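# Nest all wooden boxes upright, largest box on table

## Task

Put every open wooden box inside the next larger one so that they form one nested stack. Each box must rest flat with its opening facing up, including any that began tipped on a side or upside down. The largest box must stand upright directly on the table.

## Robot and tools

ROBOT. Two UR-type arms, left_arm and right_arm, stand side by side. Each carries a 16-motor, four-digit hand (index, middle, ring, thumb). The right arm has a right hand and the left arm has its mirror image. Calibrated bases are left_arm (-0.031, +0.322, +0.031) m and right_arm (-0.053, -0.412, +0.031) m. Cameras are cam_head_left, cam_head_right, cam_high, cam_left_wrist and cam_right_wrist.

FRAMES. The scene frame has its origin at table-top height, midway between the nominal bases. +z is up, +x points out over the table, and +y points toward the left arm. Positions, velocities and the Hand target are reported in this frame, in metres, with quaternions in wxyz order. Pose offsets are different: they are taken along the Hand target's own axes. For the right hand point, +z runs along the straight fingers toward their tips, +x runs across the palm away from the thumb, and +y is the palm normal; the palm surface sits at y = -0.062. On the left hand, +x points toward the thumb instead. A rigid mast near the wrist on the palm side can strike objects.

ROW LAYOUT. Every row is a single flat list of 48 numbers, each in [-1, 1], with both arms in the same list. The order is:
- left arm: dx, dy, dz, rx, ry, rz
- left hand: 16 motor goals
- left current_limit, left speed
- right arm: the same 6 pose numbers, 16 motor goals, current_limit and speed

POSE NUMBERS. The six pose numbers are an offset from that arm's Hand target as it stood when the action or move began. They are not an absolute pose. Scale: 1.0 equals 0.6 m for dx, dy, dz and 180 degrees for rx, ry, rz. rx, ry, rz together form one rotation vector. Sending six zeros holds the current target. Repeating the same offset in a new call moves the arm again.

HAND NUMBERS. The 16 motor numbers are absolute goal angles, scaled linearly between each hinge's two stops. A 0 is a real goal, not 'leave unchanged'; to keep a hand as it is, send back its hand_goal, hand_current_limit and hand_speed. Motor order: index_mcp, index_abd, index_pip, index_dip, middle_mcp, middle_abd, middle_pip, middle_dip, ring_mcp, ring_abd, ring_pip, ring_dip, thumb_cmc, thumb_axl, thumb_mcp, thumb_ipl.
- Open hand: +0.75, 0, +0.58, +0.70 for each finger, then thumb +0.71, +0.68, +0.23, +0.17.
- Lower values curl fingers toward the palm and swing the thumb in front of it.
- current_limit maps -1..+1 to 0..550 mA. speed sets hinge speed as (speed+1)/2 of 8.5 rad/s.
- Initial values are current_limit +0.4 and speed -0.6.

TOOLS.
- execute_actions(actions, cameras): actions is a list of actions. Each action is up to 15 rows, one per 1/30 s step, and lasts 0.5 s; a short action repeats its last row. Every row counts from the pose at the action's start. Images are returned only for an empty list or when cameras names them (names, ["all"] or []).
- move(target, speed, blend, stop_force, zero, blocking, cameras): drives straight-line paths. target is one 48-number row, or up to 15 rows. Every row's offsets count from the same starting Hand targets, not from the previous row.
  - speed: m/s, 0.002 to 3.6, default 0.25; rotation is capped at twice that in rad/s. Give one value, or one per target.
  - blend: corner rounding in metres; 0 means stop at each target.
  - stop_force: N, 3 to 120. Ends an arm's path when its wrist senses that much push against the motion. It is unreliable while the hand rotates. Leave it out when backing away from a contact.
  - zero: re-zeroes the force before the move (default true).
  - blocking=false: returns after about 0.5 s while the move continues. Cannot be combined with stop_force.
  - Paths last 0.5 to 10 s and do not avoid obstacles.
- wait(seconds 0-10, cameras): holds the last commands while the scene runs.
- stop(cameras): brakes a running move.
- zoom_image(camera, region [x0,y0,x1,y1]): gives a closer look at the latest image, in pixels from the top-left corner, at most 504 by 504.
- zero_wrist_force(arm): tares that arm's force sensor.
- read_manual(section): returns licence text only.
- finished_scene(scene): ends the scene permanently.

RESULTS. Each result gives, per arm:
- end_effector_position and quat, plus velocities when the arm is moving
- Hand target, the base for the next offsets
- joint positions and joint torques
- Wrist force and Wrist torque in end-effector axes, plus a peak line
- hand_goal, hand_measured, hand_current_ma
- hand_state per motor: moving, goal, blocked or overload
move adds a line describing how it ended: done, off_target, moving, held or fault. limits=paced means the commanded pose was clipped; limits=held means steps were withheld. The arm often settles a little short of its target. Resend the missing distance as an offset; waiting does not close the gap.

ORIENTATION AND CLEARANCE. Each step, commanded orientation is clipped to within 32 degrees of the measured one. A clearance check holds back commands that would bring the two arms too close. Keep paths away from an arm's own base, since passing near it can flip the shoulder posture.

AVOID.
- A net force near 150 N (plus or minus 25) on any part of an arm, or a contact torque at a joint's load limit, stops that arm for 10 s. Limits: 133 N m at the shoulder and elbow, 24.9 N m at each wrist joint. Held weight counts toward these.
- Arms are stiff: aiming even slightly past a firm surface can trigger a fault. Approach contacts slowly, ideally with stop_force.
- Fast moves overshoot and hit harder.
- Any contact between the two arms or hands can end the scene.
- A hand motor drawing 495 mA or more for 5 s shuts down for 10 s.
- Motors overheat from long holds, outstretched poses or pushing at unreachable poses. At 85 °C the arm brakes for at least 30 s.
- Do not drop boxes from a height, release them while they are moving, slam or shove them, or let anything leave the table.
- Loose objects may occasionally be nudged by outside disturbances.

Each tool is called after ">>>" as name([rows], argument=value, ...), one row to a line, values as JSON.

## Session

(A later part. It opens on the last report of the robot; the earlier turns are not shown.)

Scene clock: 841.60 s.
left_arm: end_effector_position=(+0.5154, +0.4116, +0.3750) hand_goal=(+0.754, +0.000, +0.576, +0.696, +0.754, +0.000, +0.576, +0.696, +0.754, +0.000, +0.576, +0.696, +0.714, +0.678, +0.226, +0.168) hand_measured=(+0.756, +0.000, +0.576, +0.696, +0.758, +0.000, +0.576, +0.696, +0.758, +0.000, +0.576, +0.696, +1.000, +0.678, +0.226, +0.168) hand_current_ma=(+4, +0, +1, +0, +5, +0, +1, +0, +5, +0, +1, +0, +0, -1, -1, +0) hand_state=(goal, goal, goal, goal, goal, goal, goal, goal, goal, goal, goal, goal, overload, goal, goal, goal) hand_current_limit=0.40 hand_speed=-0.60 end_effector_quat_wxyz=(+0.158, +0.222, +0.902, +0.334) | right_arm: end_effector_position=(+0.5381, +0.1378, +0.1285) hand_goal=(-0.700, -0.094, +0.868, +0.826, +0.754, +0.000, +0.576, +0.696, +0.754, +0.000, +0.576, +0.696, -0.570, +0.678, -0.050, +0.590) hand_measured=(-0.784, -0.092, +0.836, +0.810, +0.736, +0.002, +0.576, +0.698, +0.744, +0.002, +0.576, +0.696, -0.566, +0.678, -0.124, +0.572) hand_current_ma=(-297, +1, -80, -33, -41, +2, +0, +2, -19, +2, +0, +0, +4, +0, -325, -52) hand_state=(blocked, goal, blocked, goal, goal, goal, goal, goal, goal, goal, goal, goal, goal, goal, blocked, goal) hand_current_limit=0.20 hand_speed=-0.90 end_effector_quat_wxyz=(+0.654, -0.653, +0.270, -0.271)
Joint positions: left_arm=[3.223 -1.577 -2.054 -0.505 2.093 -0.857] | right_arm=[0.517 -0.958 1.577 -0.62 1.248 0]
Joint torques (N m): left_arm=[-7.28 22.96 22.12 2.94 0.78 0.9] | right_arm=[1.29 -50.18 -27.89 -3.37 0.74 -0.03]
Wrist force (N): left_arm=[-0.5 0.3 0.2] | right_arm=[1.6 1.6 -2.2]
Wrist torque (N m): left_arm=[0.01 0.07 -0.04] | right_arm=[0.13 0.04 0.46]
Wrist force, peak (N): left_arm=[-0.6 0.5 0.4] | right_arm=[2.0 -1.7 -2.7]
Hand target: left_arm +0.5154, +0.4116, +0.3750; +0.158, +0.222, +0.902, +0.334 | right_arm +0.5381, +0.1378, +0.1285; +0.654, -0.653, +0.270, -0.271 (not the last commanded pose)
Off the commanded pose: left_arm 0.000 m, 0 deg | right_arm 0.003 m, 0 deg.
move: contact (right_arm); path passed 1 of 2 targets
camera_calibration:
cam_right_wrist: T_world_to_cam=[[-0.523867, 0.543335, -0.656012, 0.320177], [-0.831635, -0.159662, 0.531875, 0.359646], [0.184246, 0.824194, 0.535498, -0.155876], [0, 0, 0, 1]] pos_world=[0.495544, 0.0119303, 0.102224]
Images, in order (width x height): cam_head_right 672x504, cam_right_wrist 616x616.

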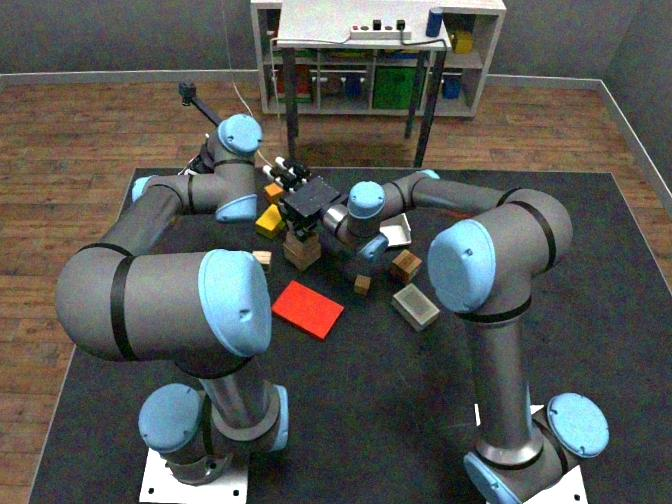

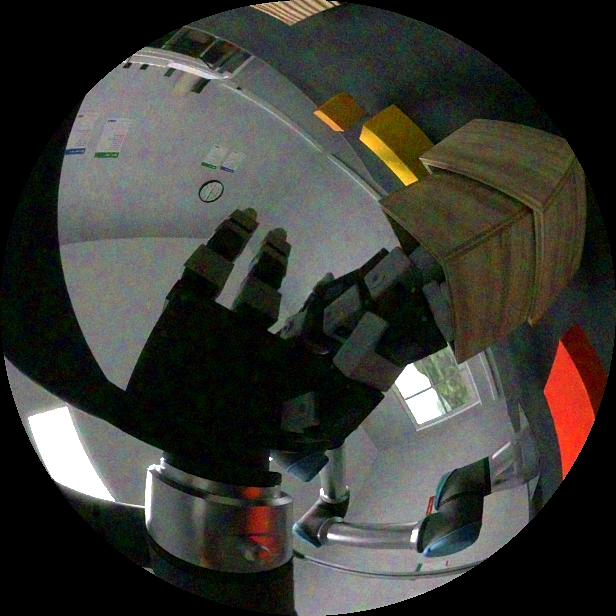

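>>> move(target=[0,0,0,0,0,0, 0.754,0,0.576,0.696,0.754,0,0.576,0.696,0.754,0,0.576,0.696,0.714,0.678,0.226,0.168,0.4,-0.6, 0.004,0,0,0,0,0, -0.70,-0.095,0.8686,0.826,0.754,0,0.576,0.696,0.754,0,0.576,0.696,-0.571,0.678,-0.05,0.589,0.2,-0.9], speed=0.02, cameras=["cam_right_wrist","cam_head_right"])

>>> zoom_image(camera="cam_right_wrist", region=[360, 120, 600, 360])

>>> zoom_image(camera="cam_head_right", region=[270, 210, 340, 280])

Scene clock: 854.60 s.
left_arm: end_effector_position=(+0.5154, +0.4116, +0.3750) hand_goal=(+0.754, +0.000, +0.576, +0.696, +0.754, +0.000, +0.576, +0.696, +0.754, +0.000, +0.576, +0.696, +0.714, +0.678, +0.226, +0.168) hand_measured=(+0.756, +0.000, +0.576, +0.696, +0.758, +0.000, +0.576, +0.696, +0.758, +0.000, +0.576, +0.696, +1.000, +0.678, +0.226, +0.168) hand_current_ma=(+4, +0, +1, +0, +5, +0, +1, +0, +5, +0, +1, +0, +0, -1, -1, +0) hand_state=(goal, goal, goal, goal, goal, goal, goal, goal, goal, goal, goal, goal, overload, goal, goal, goal) hand_current_limit=0.40 hand_speed=-0.60 end_effector_quat_wxyz=(+0.158, +0.222, +0.902, +0.334) | right_arm: end_effector_position=(+0.5398, +0.1360, +0.1285) hand_goal=(-0.700, -0.094, +0.868, +0.826, +0.754, +0.000, +0.576, +0.696, +0.754, +0.000, +0.576, +0.696, -0.570, +0.678, -0.050, +0.590) hand_measured=(-0.784, -0.092, +0.836, +0.810, +0.736, +0.002, +0.576, +0.698, +0.744, +0.002, +0.576, +0.696, -0.566, +0.678, -0.124, +0.572) hand_current_ma=(-297, +1, -80, -33, -41, +2, +0, +2, -19, +2, +0, +0, +4, +0, -325, -52) hand_state=(blocked, goal, blocked, goal, goal, goal, goal, goal, goal, goal, goal, goal, goal, goal, blocked, goal) hand_current_limit=0.20 hand_speed=-0.90 end_effector_quat_wxyz=(+0.654, -0.653, +0.270, -0.271)
Joint positions: left_arm=[3.223 -1.577 -2.054 -0.505 2.093 -0.857] | right_arm=[0.513 -0.957 1.576 -0.62 1.244 0]
Joint torques (N m): left_arm=[-7.4 23.13 20.83 3.01 1.04 0.68] | right_arm=[-2.47 -35.13 -25.24 0.65 -0.96 -0.02]
Wrist force (N): left_arm=[0.0 0.2 0.3] | right_arm=[1.3 1.8 -2.3]
Wrist torque (N m): left_arm=[0.00 0.02 -0.01] | right_arm=[0.16 0.07 0.45]
Wrist force, peak (N): left_arm=[-0.4 0.5 0.7] | right_arm=[1.9 1.6 -2.6]
Hand target: left_arm +0.5154, +0.4116, +0.3750; +0.158, +0.222, +0.902, +0.334 | right_arm +0.5398, +0.1361, +0.1285; +0.654, -0.653, +0.270, -0.271
Off the commanded pose: left_arm 0.000 m, 0 deg | right_arm 0.000 m, 0 deg.
move: done
camera_calibration:
cam_right_wrist: T_world_to_cam=[[-0.523813, 0.543386, -0.656012, 0.322071], [-0.831666, -0.159646, 0.531831, 0.360876], [0.18426, 0.824163, 0.535541, -0.154735], [0, 0, 0, 1]] pos_world=[0.497344, 0.0101304, 0.102224]
Images, in order (width x height): cam_head_right 672x504, cam_right_wrist 616x616.

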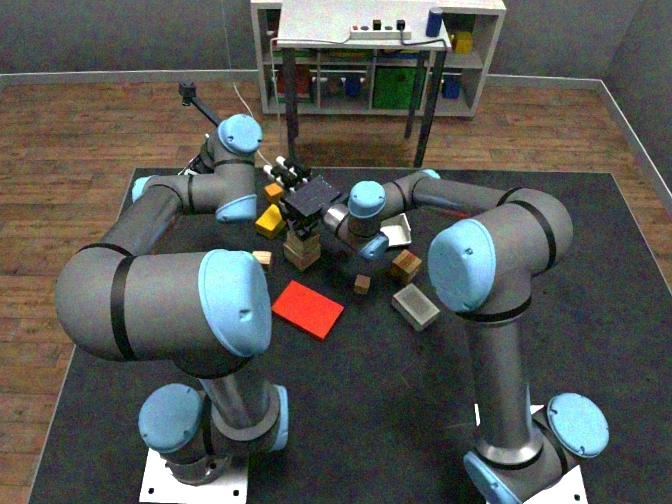

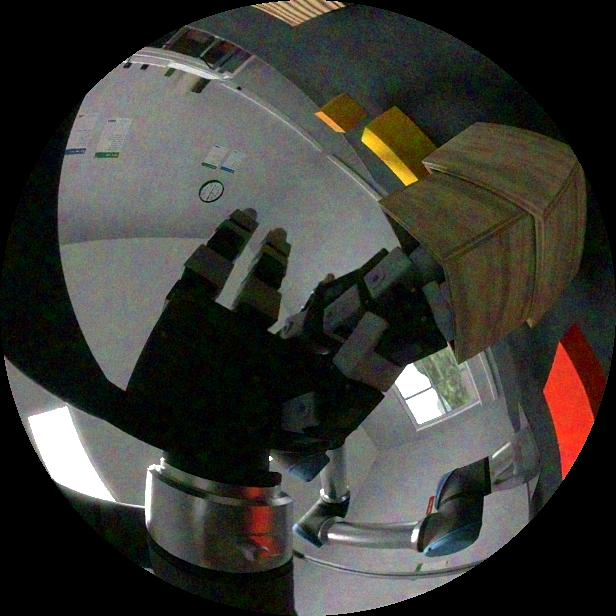

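Scaled by 2.100 from the camera's 616x616 image, which has a finer 880x880 frame.

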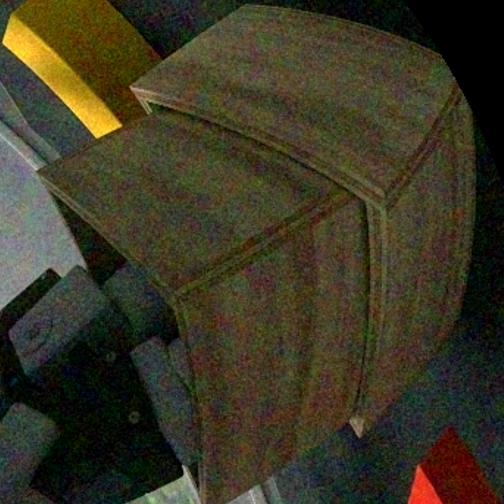

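Scaled by 7.200.

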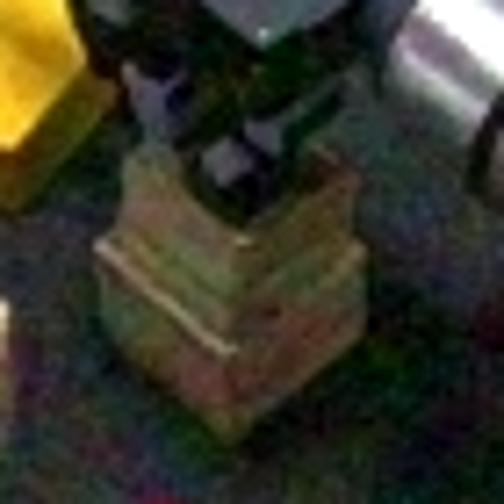

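>>> move(target=[0,0,0,0,0,0, 0.754,0,0.576,0.696,0.754,0,0.576,0.696,0.754,0,0.576,0.696,0.714,0.678,0.226,0.168,0.4,-0.6, 0,0.025,0,0,0,0, -0.70,-0.095,0.8686,0.826,0.754,0,0.576,0.696,0.754,0,0.576,0.696,-0.571,0.678,-0.05,0.589,0.2,-0.9], speed=0.02, stop_force=3, cameras=["cam_right_wrist","cam_head_right"])

>>> zoom_image(camera="cam_right_wrist", region=[360, 120, 600, 360])

>>> zoom_image(camera="cam_head_right", region=[270, 210, 340, 280])

Scene clock: 860.83 s.
left_arm: end_effector_position=(+0.5154, +0.4116, +0.3750) hand_goal=(+0.754, +0.000, +0.576, +0.696, +0.754, +0.000, +0.576, +0.696, +0.754, +0.000, +0.576, +0.696, +0.714, +0.678, +0.226, +0.168) hand_measured=(+0.756, +0.000, +0.576, +0.696, +0.758, +0.000, +0.576, +0.696, +0.758, +0.000, +0.576, +0.696, +1.000, +0.678, +0.226, +0.168) hand_current_ma=(+4, +0, +1, +0, +5, +0, +1, +0, +5, +0, +1, +0, +0, -1, -1, +0) hand_state=(goal, goal, goal, goal, goal, goal, goal, goal, goal, goal, goal, goal, overload, goal, goal, goal) hand_current_limit=0.40 hand_speed=-0.60 end_effector_quat_wxyz=(+0.158, +0.222, +0.902, +0.334) | right_arm: end_effector_position=(+0.5398, +0.1360, +0.1271) hand_goal=(-0.700, -0.094, +0.868, +0.826, +0.754, +0.000, +0.576, +0.696, +0.754, +0.000, +0.576, +0.696, -0.570, +0.678, -0.050, +0.590) hand_measured=(-0.784, -0.094, +0.836, +0.810, +0.736, +0.002, +0.576, +0.698, +0.744, +0.002, +0.576, +0.696, -0.566, +0.678, -0.124, +0.572) hand_current_ma=(-297, +0, -80, -33, -41, +2, +0, +2, -20, +2, +0, +0, +5, +0, -324, -54) hand_state=(blocked, goal, blocked, goal, goal, goal, goal, goal, goal, goal, goal, goal, goal, goal, blocked, goal) hand_current_limit=0.20 hand_speed=-0.90 end_effector_quat_wxyz=(+0.654, -0.653, +0.270, -0.271)
Joint positions: left_arm=[3.223 -1.577 -2.054 -0.505 2.093 -0.857] | right_arm=[0.513 -0.955 1.577 -0.622 1.244 0]
Joint torques (N m): left_arm=[-7.82 22.04 21.38 2.93 1.09 0.86] | right_arm=[7.55 -48.23 -26.55 -3.69 1.73 0.07]
Wrist force (N): left_arm=[-0.4 0.4 0.3] | right_arm=[1.5 2.0 -2.2]
Wrist torque (N m): left_arm=[0.01 0.07 -0.05] | right_arm=[0.18 0.05 0.46]
Wrist force, peak (N): left_arm=[-0.7 0.5 0.4] | right_arm=[1.9 -1.9 -2.5]
Hand target: left_arm +0.5154, +0.4116, +0.3750; +0.158, +0.222, +0.902, +0.334 | right_arm +0.5398, +0.1360, +0.1271; +0.654, -0.653, +0.270, -0.271 (not the last commanded pose)
Off the commanded pose: left_arm 0.000 m, 0 deg | right_arm 0.014 m, 0 deg.
move: contact (right_arm)
camera_calibration:
cam_right_wrist: T_world_to_cam=[[-0.524021, 0.543296, -0.65592, 0.321141], [-0.831513, -0.159646, 0.53207, 0.361452], [0.184356, 0.824222, 0.535416, -0.154085], [0, 0, 0, 1]] pos_world=[0.497244, 0.0102302, 0.100824]
Images, in order (width x height): cam_head_right 672x504, cam_right_wrist 616x616.

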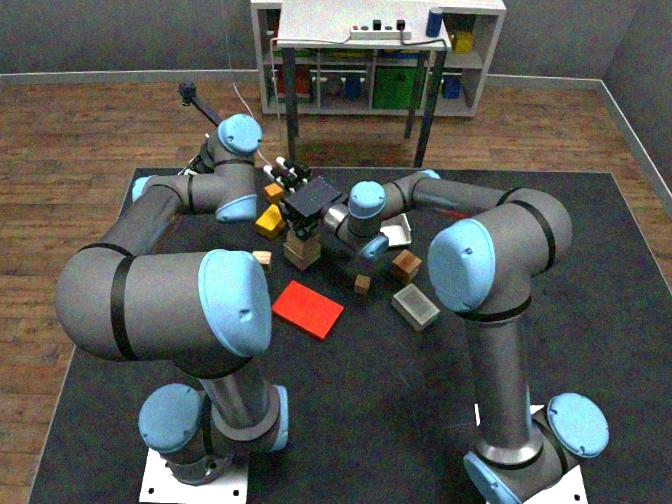

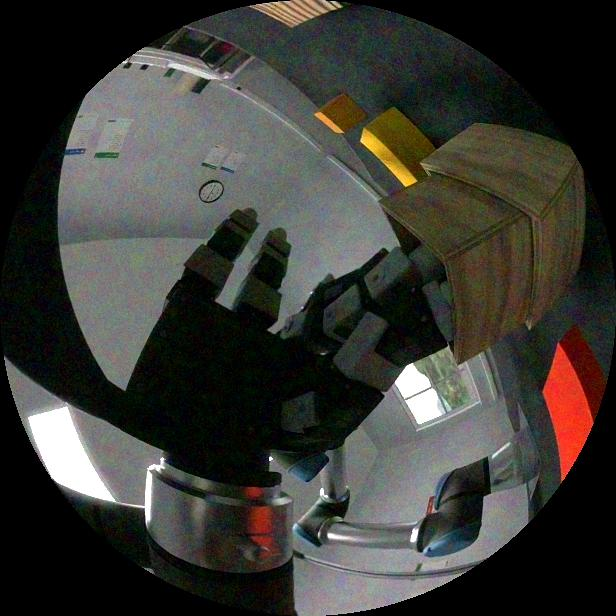

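Scaled by 2.100 from the camera's 616x616 image, which has a finer 880x880 frame.

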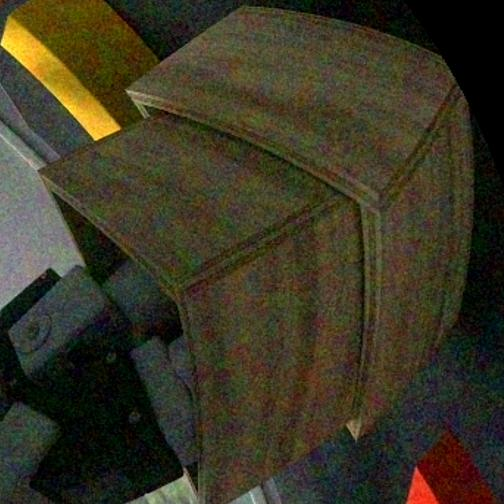

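Scaled by 7.200.

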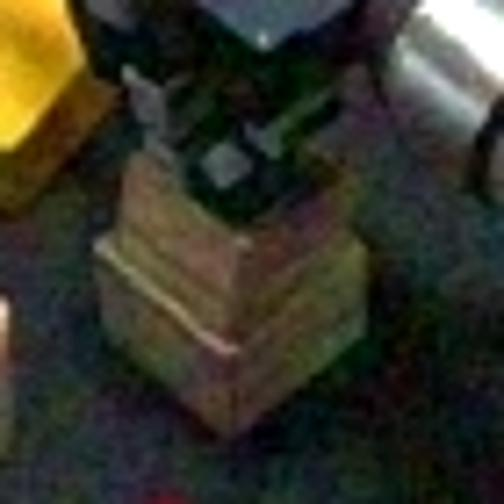

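>>> move([
  [0,0,0,0,0,0, 0.754,0,0.576,0.696,0.754,0,0.576,0.696,0.754,0,0.576,0.696,0.714,0.678,0.226,0.168,0.4,-0.6, 0,-0.0333,0,0,0,0, -0.70,-0.095,0.8686,0.826,0.754,0,0.576,0.696,0.754,0,0.576,0.696,-0.571,0.678,-0.05,0.589,0.2,-0.9],
  [0,0,0,0,0,0, 0.754,0,0.576,0.696,0.754,0,0.576,0.696,0.754,0,0.576,0.696,0.714,0.678,0.226,0.168,0.4,-0.6, -0.0121,-0.03,0.0015,-0.0023,0.0249,-0.0589, -0.70,-0.095,0.8686,0.826,0.754,0,0.576,0.696,0.754,0,0.576,0.696,-0.571,0.678,-0.05,0.589,0.2,-0.9],
], speed=0.1, cameras=["cam_right_wrist","cam_head_right"])

>>> zoom_image(camera="cam_right_wrist", region=[360, 100, 600, 340])

>>> zoom_image(camera="cam_head_right", region=[270, 210, 340, 280])

Scene clock: 942.10 s.
left_arm: end_effector_position=(+0.5154, +0.4116, +0.3750) hand_goal=(+0.754, +0.000, +0.576, +0.696, +0.754, +0.000, +0.576, +0.696, +0.754, +0.000, +0.576, +0.696, +0.714, +0.678, +0.226, +0.168) hand_measured=(+0.756, +0.000, +0.576, +0.696, +0.758, +0.000, +0.576, +0.696, +0.758, +0.000, +0.576, +0.696, +1.000, +0.678, +0.226, +0.168) hand_current_ma=(+4, +0, +1, +0, +5, +0, +1, +0, +5, +0, +1, +0, +0, -1, -1, +0) hand_state=(goal, goal, goal, goal, goal, goal, goal, goal, goal, goal, goal, goal, overload, goal, goal, goal) hand_current_limit=0.40 hand_speed=-0.60 end_effector_quat_wxyz=(+0.158, +0.222, +0.902, +0.334) | right_arm: end_effector_position=(+0.5351, +0.1419, +0.1451) hand_goal=(-0.700, -0.094, +0.868, +0.826, +0.754, +0.000, +0.576, +0.696, +0.754, +0.000, +0.576, +0.696, -0.570, +0.678, -0.050, +0.590) hand_measured=(-0.784, -0.094, +0.836, +0.810, +0.736, +0.002, +0.576, +0.698, +0.744, +0.002, +0.576, +0.696, -0.566, +0.678, -0.124, +0.572) hand_current_ma=(-297, +0, -80, -33, -41, +2, +0, +2, -20, +2, +0, +0, +4, +0, -324, -54) hand_state=(blocked, goal, blocked, goal, goal, goal, goal, goal, goal, goal, goal, goal, goal, goal, blocked, goal) hand_current_limit=0.20 hand_speed=-0.90 end_effector_quat_wxyz=(+0.612, -0.667, +0.235, -0.354)
Joint positions: left_arm=[3.223 -1.577 -2.054 -0.505 2.093 -0.857] | right_arm=[0.584 -0.986 1.566 -0.581 1.393 -0.185]
Joint torques (N m): left_arm=[-8.58 23.63 22.1 2.98 1.03 0.97] | right_arm=[-10.16 -35.35 -21 -1.23 -0.95 -0.24]
Wrist force (N): left_arm=[-0.3 0.1 0.4] | right_arm=[0.9 1.9 -2.6]
Wrist torque (N m): left_arm=[-0.02 0.05 -0.03] | right_arm=[0.20 0.07 0.31]
Wrist force, peak (N): left_arm=[-0.6 0.5 0.1] | right_arm=[1.5 2.1 -2.6]
Hand target: left_arm +0.5154, +0.4116, +0.3750; +0.158, +0.222, +0.902, +0.334 | right_arm +0.5352, +0.1418, +0.1451; -0.612, +0.667, -0.235, +0.354
Off the commanded pose: left_arm 0.000 m, 0 deg | right_arm 0.000 m, 0 deg.
move: done
camera_calibration:
cam_right_wrist: T_world_to_cam=[[-0.392943, 0.481284, -0.783557, 0.284626], [-0.899884, -0.0259187, 0.435359, 0.380608], [0.189222, 0.876181, 0.443284, -0.164258], [0, 0, 0, 1]] pos_world=[0.485426, 0.0167993, 0.130133]
Images, in order (width x height): cam_head_right 672x504, cam_right_wrist 616x616.

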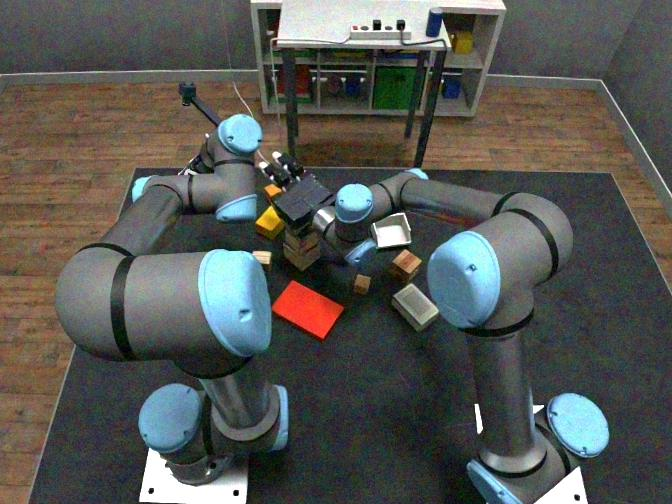

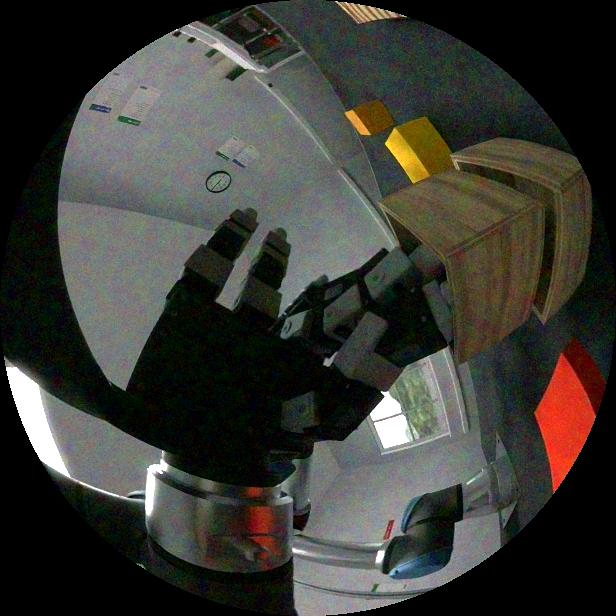

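Scaled by 2.100 from the camera's 616x616 image, which has a finer 880x880 frame.

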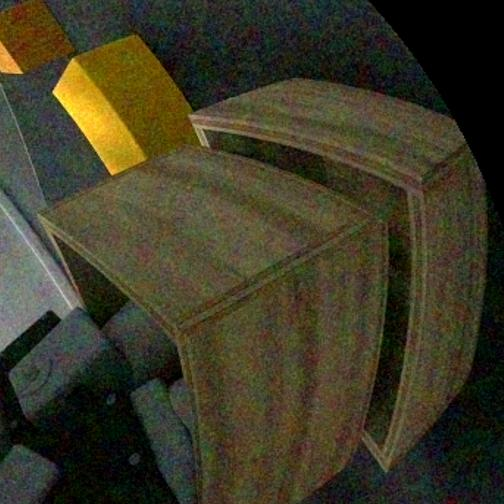

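Scaled by 7.200.

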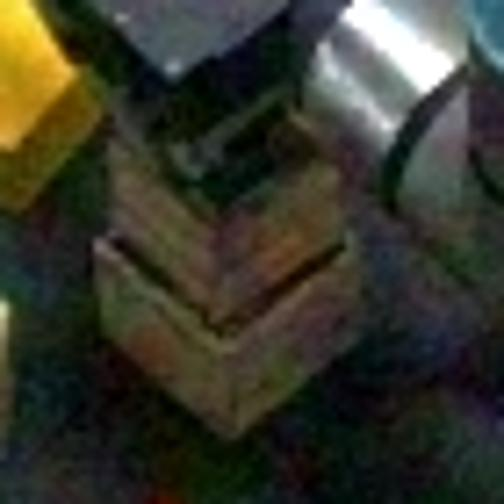

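>>> wait(seconds=0.1, cameras=["cam_head_left","cam_head_right","cam_high"])

>>> zoom_image(camera="cam_head_left", region=[275, 215, 325, 265])

>>> zoom_image(camera="cam_head_right", region=[278, 222, 328, 272])

>>> zoom_image(camera="cam_high", region=[370, 270, 450, 350])

Scene clock: 969.80 s.
left_arm: end_effector_position=(+0.5154, +0.4116, +0.3750) hand_goal=(+0.754, +0.000, +0.576, +0.696, +0.754, +0.000, +0.576, +0.696, +0.754, +0.000, +0.576, +0.696, +0.714, +0.678, +0.226, +0.168) hand_measured=(+0.756, +0.000, +0.576, +0.696, +0.758, +0.000, +0.576, +0.696, +0.758, +0.000, +0.576, +0.696, +1.000, +0.678, +0.226, +0.168) hand_current_ma=(+4, +0, +1, +0, +5, +0, +1, +0, +5, +0, +1, +0, +0, -1, -1, +0) hand_state=(goal, goal, goal, goal, goal, goal, goal, goal, goal, goal, goal, goal, overload, goal, goal, goal) hand_current_limit=0.40 hand_speed=-0.60 end_effector_quat_wxyz=(+0.158, +0.222, +0.902, +0.334) | right_arm: end_effector_position=(+0.5352, +0.1418, +0.1451) hand_goal=(-0.700, -0.094, +0.868, +0.826, +0.754, +0.000, +0.576, +0.696, +0.754, +0.000, +0.576, +0.696, -0.570, +0.678, -0.050, +0.590) hand_measured=(-0.784, -0.094, +0.836, +0.810, +0.736, +0.002, +0.576, +0.698, +0.744, +0.002, +0.576, +0.696, -0.566, +0.678, -0.124, +0.572) hand_current_ma=(-297, +0, -80, -33, -41, +2, +0, +2, -20, +2, +0, +0, +4, +0, -324, -54) hand_state=(blocked, goal, blocked, goal, goal, goal, goal, goal, goal, goal, goal, goal, goal, goal, blocked, goal) hand_current_limit=0.20 hand_speed=-0.90 end_effector_quat_wxyz=(+0.612, -0.667, +0.235, -0.354)
Joint positions: left_arm=[3.223 -1.577 -2.054 -0.505 2.093 -0.857] | right_arm=[0.584 -0.986 1.566 -0.581 1.393 -0.185]
Joint torques (N m): left_arm=[-7.92 21.8 20.95 2.89 0.98 0.79] | right_arm=[-9.89 -34.99 -27.65 0.51 1.99 -0.42]
Wrist force (N): left_arm=[-0.5 0.2 0.3] | right_arm=[0.6 1.8 -2.4]
Wrist torque (N m): left_arm=[-0.01 0.08 -0.05] | right_arm=[0.17 0.11 0.28]
Wrist force, peak (N): left_arm=[-0.5 0.6 0.4] | right_arm=[0.9 1.9 -2.9]
Hand target: left_arm +0.5154, +0.4116, +0.3750; +0.158, +0.222, +0.902, +0.334 | right_arm +0.5352, +0.1418, +0.1451; -0.612, +0.667, -0.235, +0.354
Off the commanded pose: left_arm 0.000 m, 0 deg | right_arm 0.000 m, 0 deg.
wait: 0.10 s; at rest from the start
Images, in order (width x height): cam_head_left 672x504, cam_head_right 672x504, cam_high 672x504.

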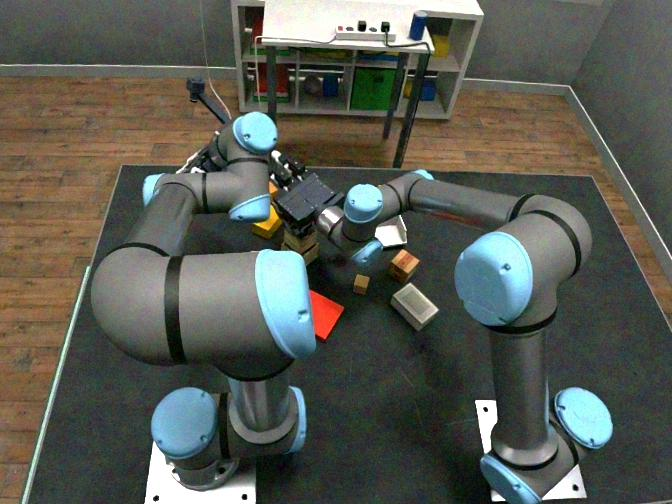

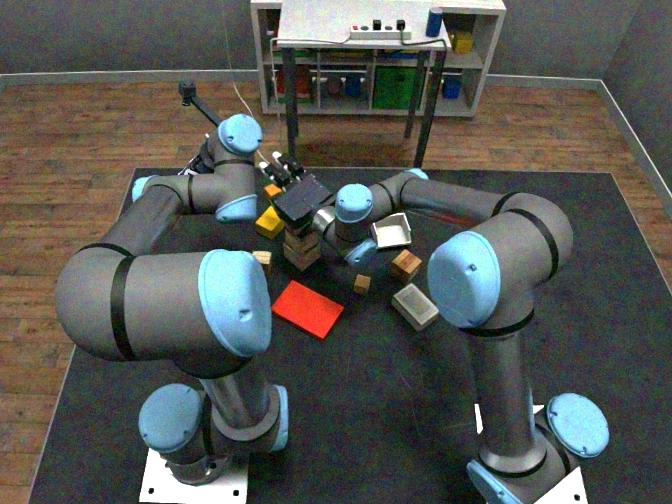

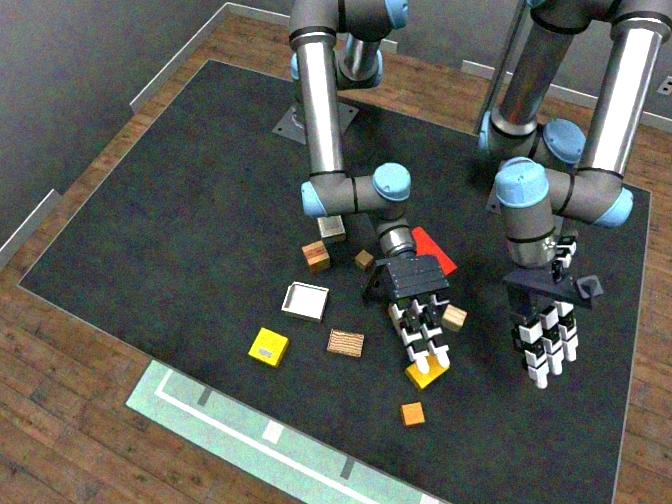

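Scaled by 10.080.

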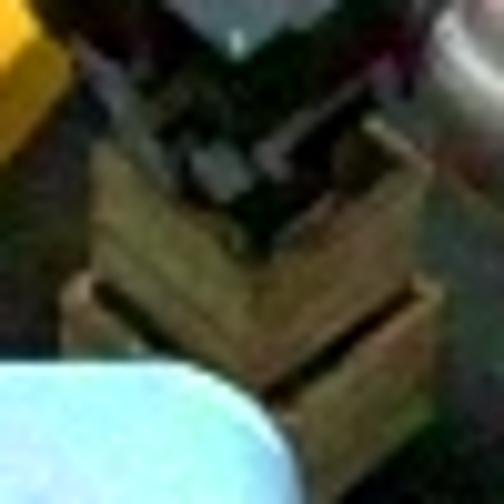

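Scaled by 10.080.

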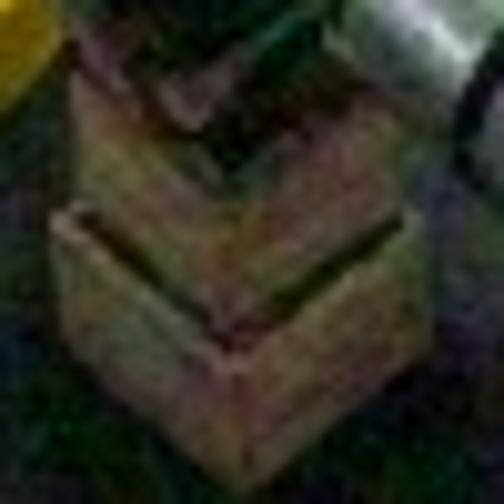

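Scaled by 6.300.

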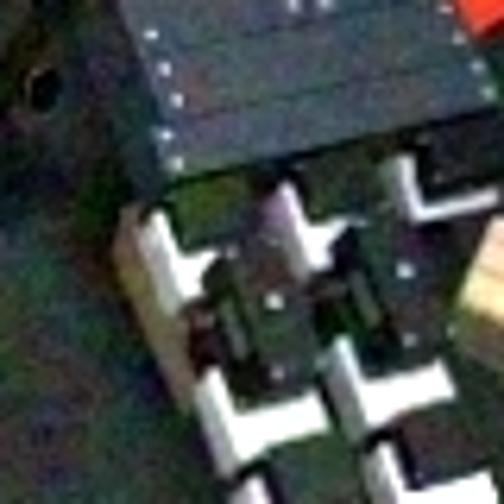

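>>> move(target=[0,0,0,0,0,0, 0.754,0,0.576,0.696,0.754,0,0.576,0.696,0.754,0,0.576,0.696,0.714,0.678,0.226,0.168,0.4,-0.6, 0.0061,-0.0328,0,0,0,0, -0.70,-0.095,0.8686,0.826,0.754,0,0.576,0.696,0.754,0,0.576,0.696,-0.571,0.678,-0.05,0.589,0.2,-0.9], speed=0.05, stop_force=3, cameras=[])

Scene clock: 978.87 s.
left_arm: end_effector_position=(+0.5154, +0.4116, +0.3750) hand_goal=(+0.754, +0.000, +0.576, +0.696, +0.754, +0.000, +0.576, +0.696, +0.754, +0.000, +0.576, +0.696, +0.714, +0.678, +0.226, +0.168) hand_measured=(+0.756, +0.000, +0.576, +0.696, +0.758, +0.000, +0.576, +0.696, +0.758, +0.000, +0.576, +0.696, +1.000, +0.678, +0.226, +0.168) hand_current_ma=(+4, +0, +1, +0, +5, +0, +1, +0, +5, +0, +1, +0, +0, -1, -1, +0) hand_state=(goal, goal, goal, goal, goal, goal, goal, goal, goal, goal, goal, goal, overload, goal, goal, goal) hand_current_limit=0.40 hand_speed=-0.60 end_effector_quat_wxyz=(+0.158, +0.222, +0.902, +0.334) | right_arm: end_effector_position=(+0.5352, +0.1418, +0.1651) hand_goal=(-0.700, -0.094, +0.868, +0.826, +0.754, +0.000, +0.576, +0.696, +0.754, +0.000, +0.576, +0.696, -0.570, +0.678, -0.050, +0.590) hand_measured=(-0.784, -0.094, +0.836, +0.810, +0.736, +0.002, +0.576, +0.698, +0.744, +0.002, +0.576, +0.696, -0.566, +0.678, -0.124, +0.572) hand_current_ma=(-297, +0, -80, -33, -41, +2, +0, +2, -20, +2, +0, +0, +4, +0, -324, -54) hand_state=(blocked, goal, blocked, goal, goal, goal, goal, goal, goal, goal, goal, goal, goal, goal, blocked, goal) hand_current_limit=0.20 hand_speed=-0.90 end_effector_quat_wxyz=(+0.612, -0.667, +0.235, -0.354)
Joint positions: left_arm=[3.223 -1.577 -2.054 -0.505 2.093 -0.857] | right_arm=[0.584 -1.011 1.548 -0.538 1.393 -0.185]
Joint torques (N m): left_arm=[-9.55 22.1 21.69 3.02 0.96 0.94] | right_arm=[6.94 -34.36 -11.63 -3.69 1.75 0.46]
Wrist force (N): left_arm=[-0.4 0.4 0.2] | right_arm=[0.7 2.1 -2.8]
Wrist torque (N m): left_arm=[0.02 0.06 -0.05] | right_arm=[0.24 0.10 0.31]
Wrist force, peak (N): left_arm=[-0.7 0.4 0.3] | right_arm=[0.6 2.7 -2.4]
Hand target: left_arm +0.5154, +0.4116, +0.3750; +0.158, +0.222, +0.902, +0.334 | right_arm +0.5352, +0.1418, +0.1651; -0.612, +0.667, -0.235, +0.354
Off the commanded pose: left_arm 0.000 m, 0 deg | right_arm 0.000 m, 0 deg.
move: done
No camera images: "cameras" was empty.

>>> move(target=[0,0,0,0,0,0, 0.754,0,0.576,0.696,0.754,0,0.576,0.696,0.754,0,0.576,0.696,0.714,0.678,0.226,0.168,0.4,-0.6, -0.0123,0.0655,0,0,0,0, -0.70,-0.095,0.8686,0.826,0.754,0,0.576,0.696,0.754,0,0.576,0.696,-0.571,0.678,-0.05,0.589,0.2,-0.9], speed=0.03, stop_force=3, cameras=["cam_head_left","cam_head_right","cam_right_wrist"])

>>> zoom_image(camera="cam_head_left", region=[275, 215, 325, 265])

>>> zoom_image(camera="cam_head_right", region=[278, 222, 328, 272])

>>> zoom_image(camera="cam_right_wrist", region=[360, 100, 600, 340])

Scene clock: 986.63 s.
left_arm: end_effector_position=(+0.5154, +0.4116, +0.3750) hand_goal=(+0.754, +0.000, +0.576, +0.696, +0.754, +0.000, +0.576, +0.696, +0.754, +0.000, +0.576, +0.696, +0.714, +0.678, +0.226, +0.168) hand_measured=(+0.756, +0.000, +0.576, +0.696, +0.758, +0.000, +0.576, +0.696, +0.758, +0.000, +0.576, +0.696, +1.000, +0.678, +0.226, +0.168) hand_current_ma=(+4, +0, +1, +0, +5, +0, +1, +0, +5, +0, +1, +0, +0, -1, -1, +0) hand_state=(goal, goal, goal, goal, goal, goal, goal, goal, goal, goal, goal, goal, overload, goal, goal, goal) hand_current_limit=0.40 hand_speed=-0.60 end_effector_quat_wxyz=(+0.158, +0.222, +0.902, +0.334) | right_arm: end_effector_position=(+0.5352, +0.1418, +0.1252) hand_goal=(-0.700, -0.094, +0.868, +0.826, +0.754, +0.000, +0.576, +0.696, +0.754, +0.000, +0.576, +0.696, -0.570, +0.678, -0.050, +0.590) hand_measured=(-0.784, -0.094, +0.836, +0.810, +0.736, +0.002, +0.576, +0.698, +0.744, +0.002, +0.576, +0.696, -0.566, +0.678, -0.124, +0.572) hand_current_ma=(-297, +0, -80, -33, -41, +2, +0, +2, -20, +2, +0, +0, +4, +0, -324, -54) hand_state=(blocked, goal, blocked, goal, goal, goal, goal, goal, goal, goal, goal, goal, goal, goal, blocked, goal) hand_current_limit=0.20 hand_speed=-0.90 end_effector_quat_wxyz=(+0.612, -0.667, +0.235, -0.354)
Joint positions: left_arm=[3.223 -1.577 -2.054 -0.505 2.093 -0.857] | right_arm=[0.584 -0.959 1.581 -0.623 1.393 -0.185]
Joint torques (N m): left_arm=[-9.38 22.6 21.18 3 0.99 0.82] | right_arm=[6.2 -50.78 -27.19 0.74 1.94 0.03]
Wrist force (N): left_arm=[-0.4 0.4 0.3] | right_arm=[0.7 1.5 -2.5]
Wrist torque (N m): left_arm=[0.01 0.07 -0.04] | right_arm=[0.15 0.09 0.30]
Wrist force, peak (N): left_arm=[-0.5 0.5 0.5] | right_arm=[0.7 2.1 -2.7]
Hand target: left_arm +0.5154, +0.4116, +0.3750; +0.158, +0.222, +0.902, +0.334 | right_arm +0.5352, +0.1418, +0.1252; -0.612, +0.667, -0.235, +0.354
Off the commanded pose: left_arm 0.000 m, 0 deg | right_arm 0.000 m, 0 deg.
move: done
camera_calibration:
cam_right_wrist: T_world_to_cam=[[-0.392814, 0.481286, -0.78362, 0.268899], [-0.899898, -0.0256559, 0.435344, 0.389319], [0.189421, 0.876188, 0.443187, -0.155478], [0, 0, 0, 1]] pos_world=[0.485426, 0.0167992, 0.110133]
Images, in order (width x height): cam_head_left 672x504, cam_head_right 672x504, cam_right_wrist 616x616.

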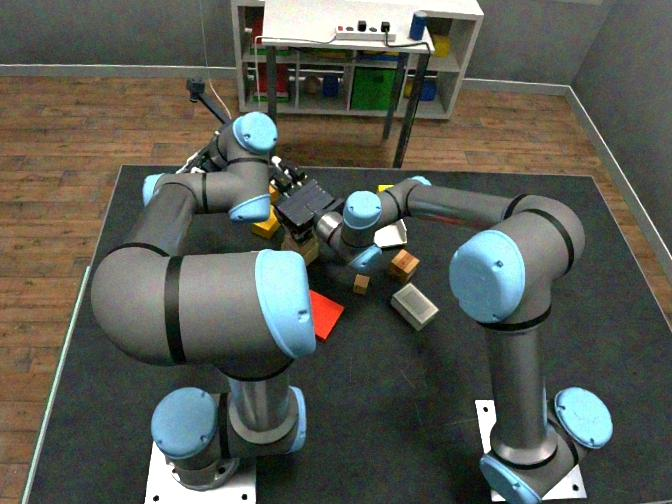

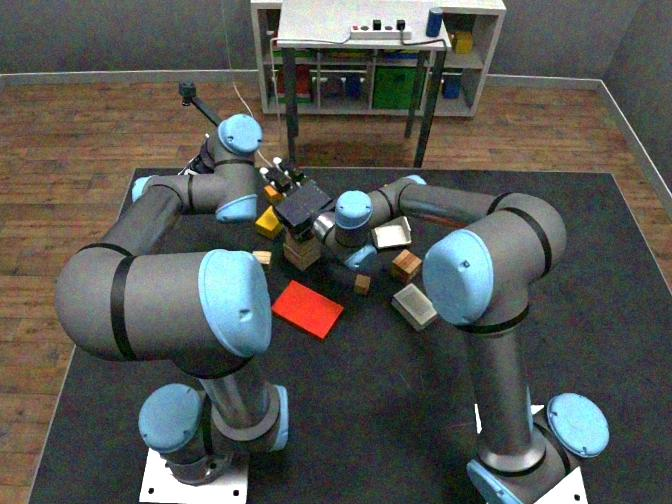

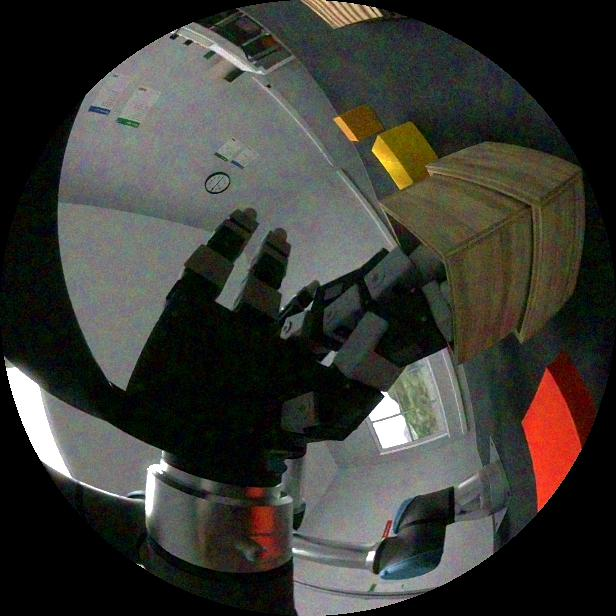

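Scaled by 10.080.

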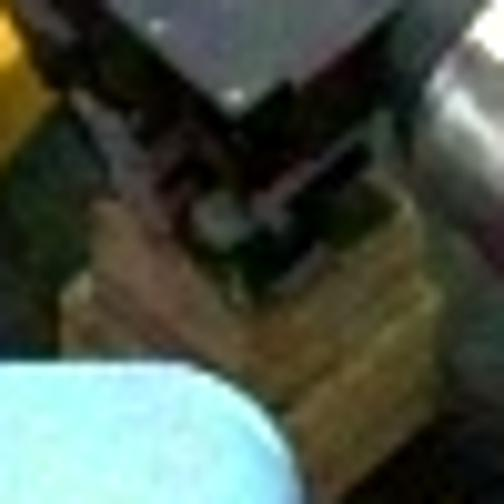

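Scaled by 10.080.

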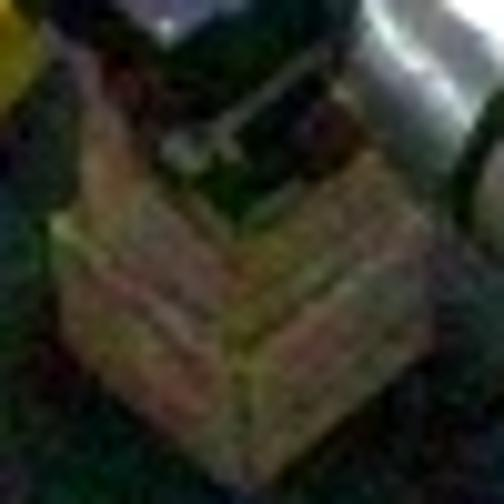

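Scaled by 2.100 from the camera's 616x616 image, which has a finer 880x880 frame.

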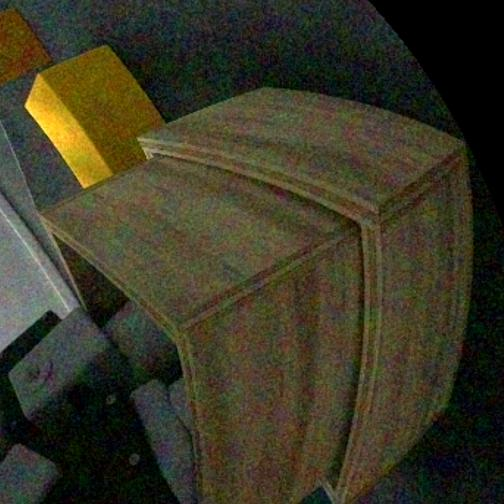

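>>> move(target=[0,0,0,0,0,0, 0.754,0,0.576,0.696,0.754,0,0.576,0.696,0.754,0,0.576,0.696,0.714,0.678,0.226,0.168,0.4,-0.6, -0.0144,0.0770,0,0,0,0, -0.70,-0.095,0.8686,0.826,0.754,0,0.576,0.696,0.754,0,0.576,0.696,-0.571,0.678,-0.05,0.589,0.2,-0.9], speed=0.03, stop_force=4, cameras=["cam_head_left","cam_head_right","cam_right_wrist"])

>>> zoom_image(camera="cam_head_right", region=[278, 222, 328, 272])

>>> zoom_image(camera="cam_right_wrist", region=[360, 100, 600, 340])

Scene clock: 993.37 s.
left_arm: end_effector_position=(+0.5154, +0.4116, +0.3750) hand_goal=(+0.754, +0.000, +0.576, +0.696, +0.754, +0.000, +0.576, +0.696, +0.754, +0.000, +0.576, +0.696, +0.714, +0.678, +0.226, +0.168) hand_measured=(+0.756, +0.000, +0.576, +0.696, +0.758, +0.000, +0.576, +0.696, +0.758, +0.000, +0.576, +0.696, +1.000, +0.678, +0.226, +0.168) hand_current_ma=(+4, +0, +1, +0, +5, +0, +1, +0, +5, +0, +1, +0, +0, -1, -1, +0) hand_state=(goal, goal, goal, goal, goal, goal, goal, goal, goal, goal, goal, goal, overload, goal, goal, goal) hand_current_limit=0.40 hand_speed=-0.60 end_effector_quat_wxyz=(+0.158, +0.222, +0.902, +0.334) | right_arm: end_effector_position=(+0.5352, +0.1419, +0.0852) hand_goal=(-0.700, -0.094, +0.868, +0.826, +0.754, +0.000, +0.576, +0.696, +0.754, +0.000, +0.576, +0.696, -0.570, +0.678, -0.050, +0.590) hand_measured=(-0.784, -0.092, +0.838, +0.806, +0.736, +0.002, +0.576, +0.698, +0.744, +0.002, +0.576, +0.696, -0.568, +0.678, -0.124, +0.570) hand_current_ma=(-298, +2, -70, -41, -40, +2, +0, +2, -20, +2, +0, +0, +2, +0, -323, -59) hand_state=(blocked, goal, blocked, goal, goal, goal, goal, goal, goal, goal, goal, goal, goal, goal, blocked, goal) hand_current_limit=0.20 hand_speed=-0.90 end_effector_quat_wxyz=(+0.612, -0.667, +0.235, -0.354)
Joint positions: left_arm=[3.223 -1.577 -2.054 -0.505 2.093 -0.857] | right_arm=[0.584 -0.901 1.605 -0.704 1.393 -0.185]
Joint torques (N m): left_arm=[-10.21 23 21.17 3.03 0.82 0.95] | right_arm=[-3.09 -34.76 -24.7 -3.51 -0.88 -0.58]
Wrist force (N): left_arm=[-0.2 0.2 0.3] | right_arm=[0.6 0.2 -2.9]
Wrist torque (N m): left_arm=[0.01 0.04 -0.02] | right_arm=[0.09 0.14 0.30]
Wrist force, peak (N): left_arm=[-0.6 0.2 0.6] | right_arm=[2.4 -15.4 -2.9]
Hand target: left_arm +0.5154, +0.4116, +0.3750; +0.158, +0.222, +0.902, +0.334 | right_arm +0.5352, +0.1419, +0.0852; -0.612, +0.667, -0.235, +0.354 (not the last commanded pose)
Off the commanded pose: left_arm 0.000 m, 0 deg | right_arm 0.007 m, 0 deg.
move: contact (right_arm)
camera_calibration:
cam_right_wrist: T_world_to_cam=[[-0.392814, 0.481286, -0.78362, 0.237632], [-0.899898, -0.0256559, 0.435344, 0.40669], [0.189421, 0.876188, 0.443187, -0.137795], [0, 0, 0, 1]] pos_world=[0.485426, 0.0167992, 0.0702326]
Images, in order (width x height): cam_head_left 672x504, cam_head_right 672x504, cam_right_wrist 616x616.

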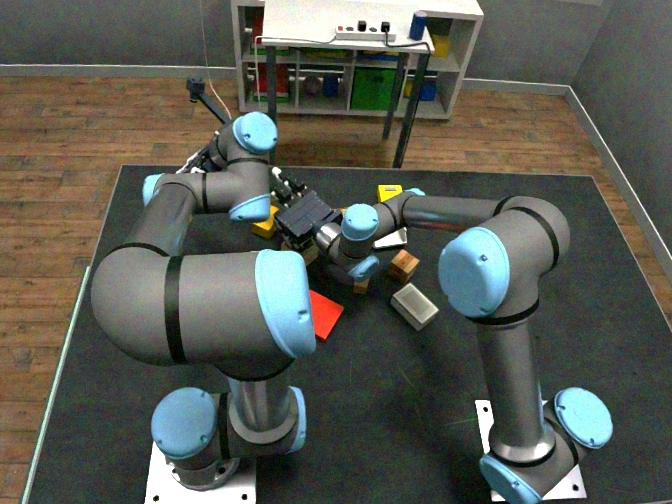

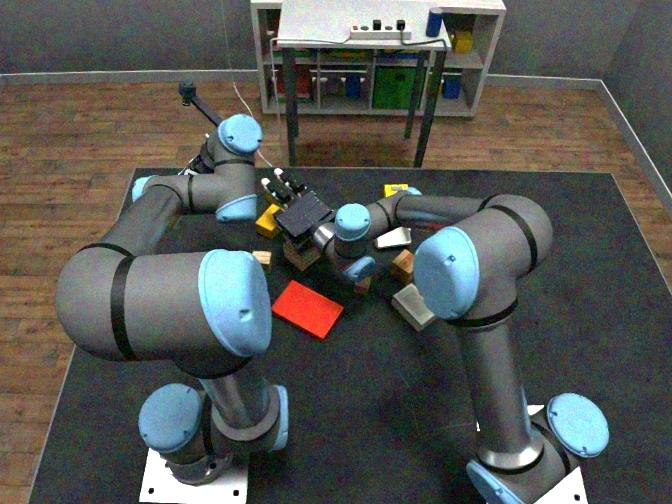

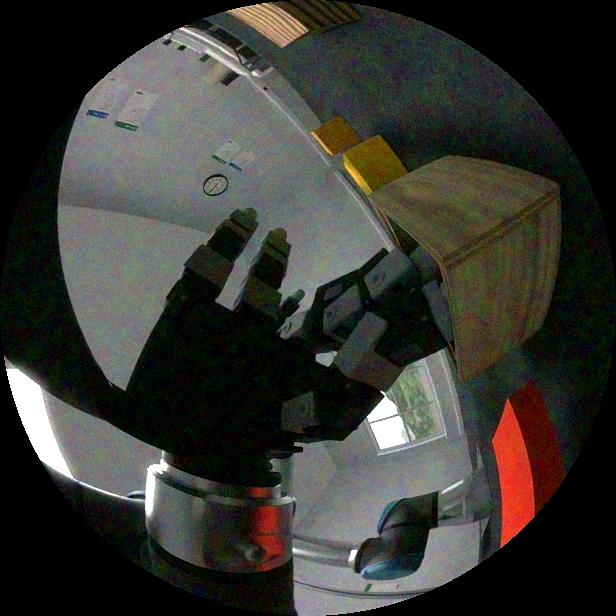

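Scaled by 10.080.

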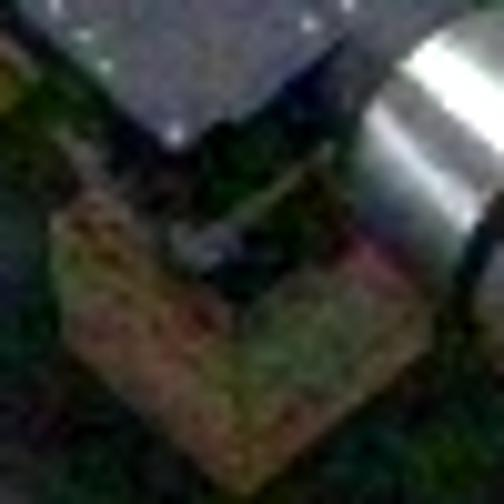

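Scaled by 2.100 from the camera's 616x616 image, which has a finer 880x880 frame.

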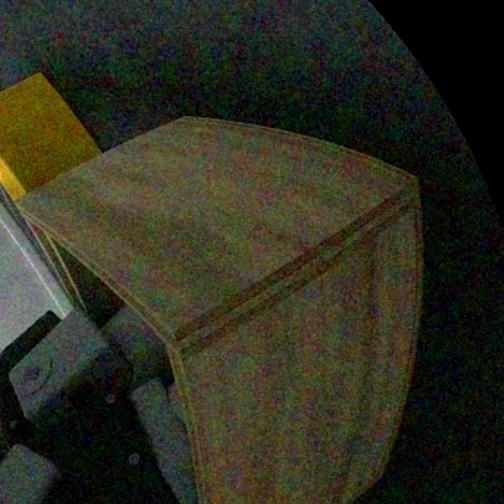

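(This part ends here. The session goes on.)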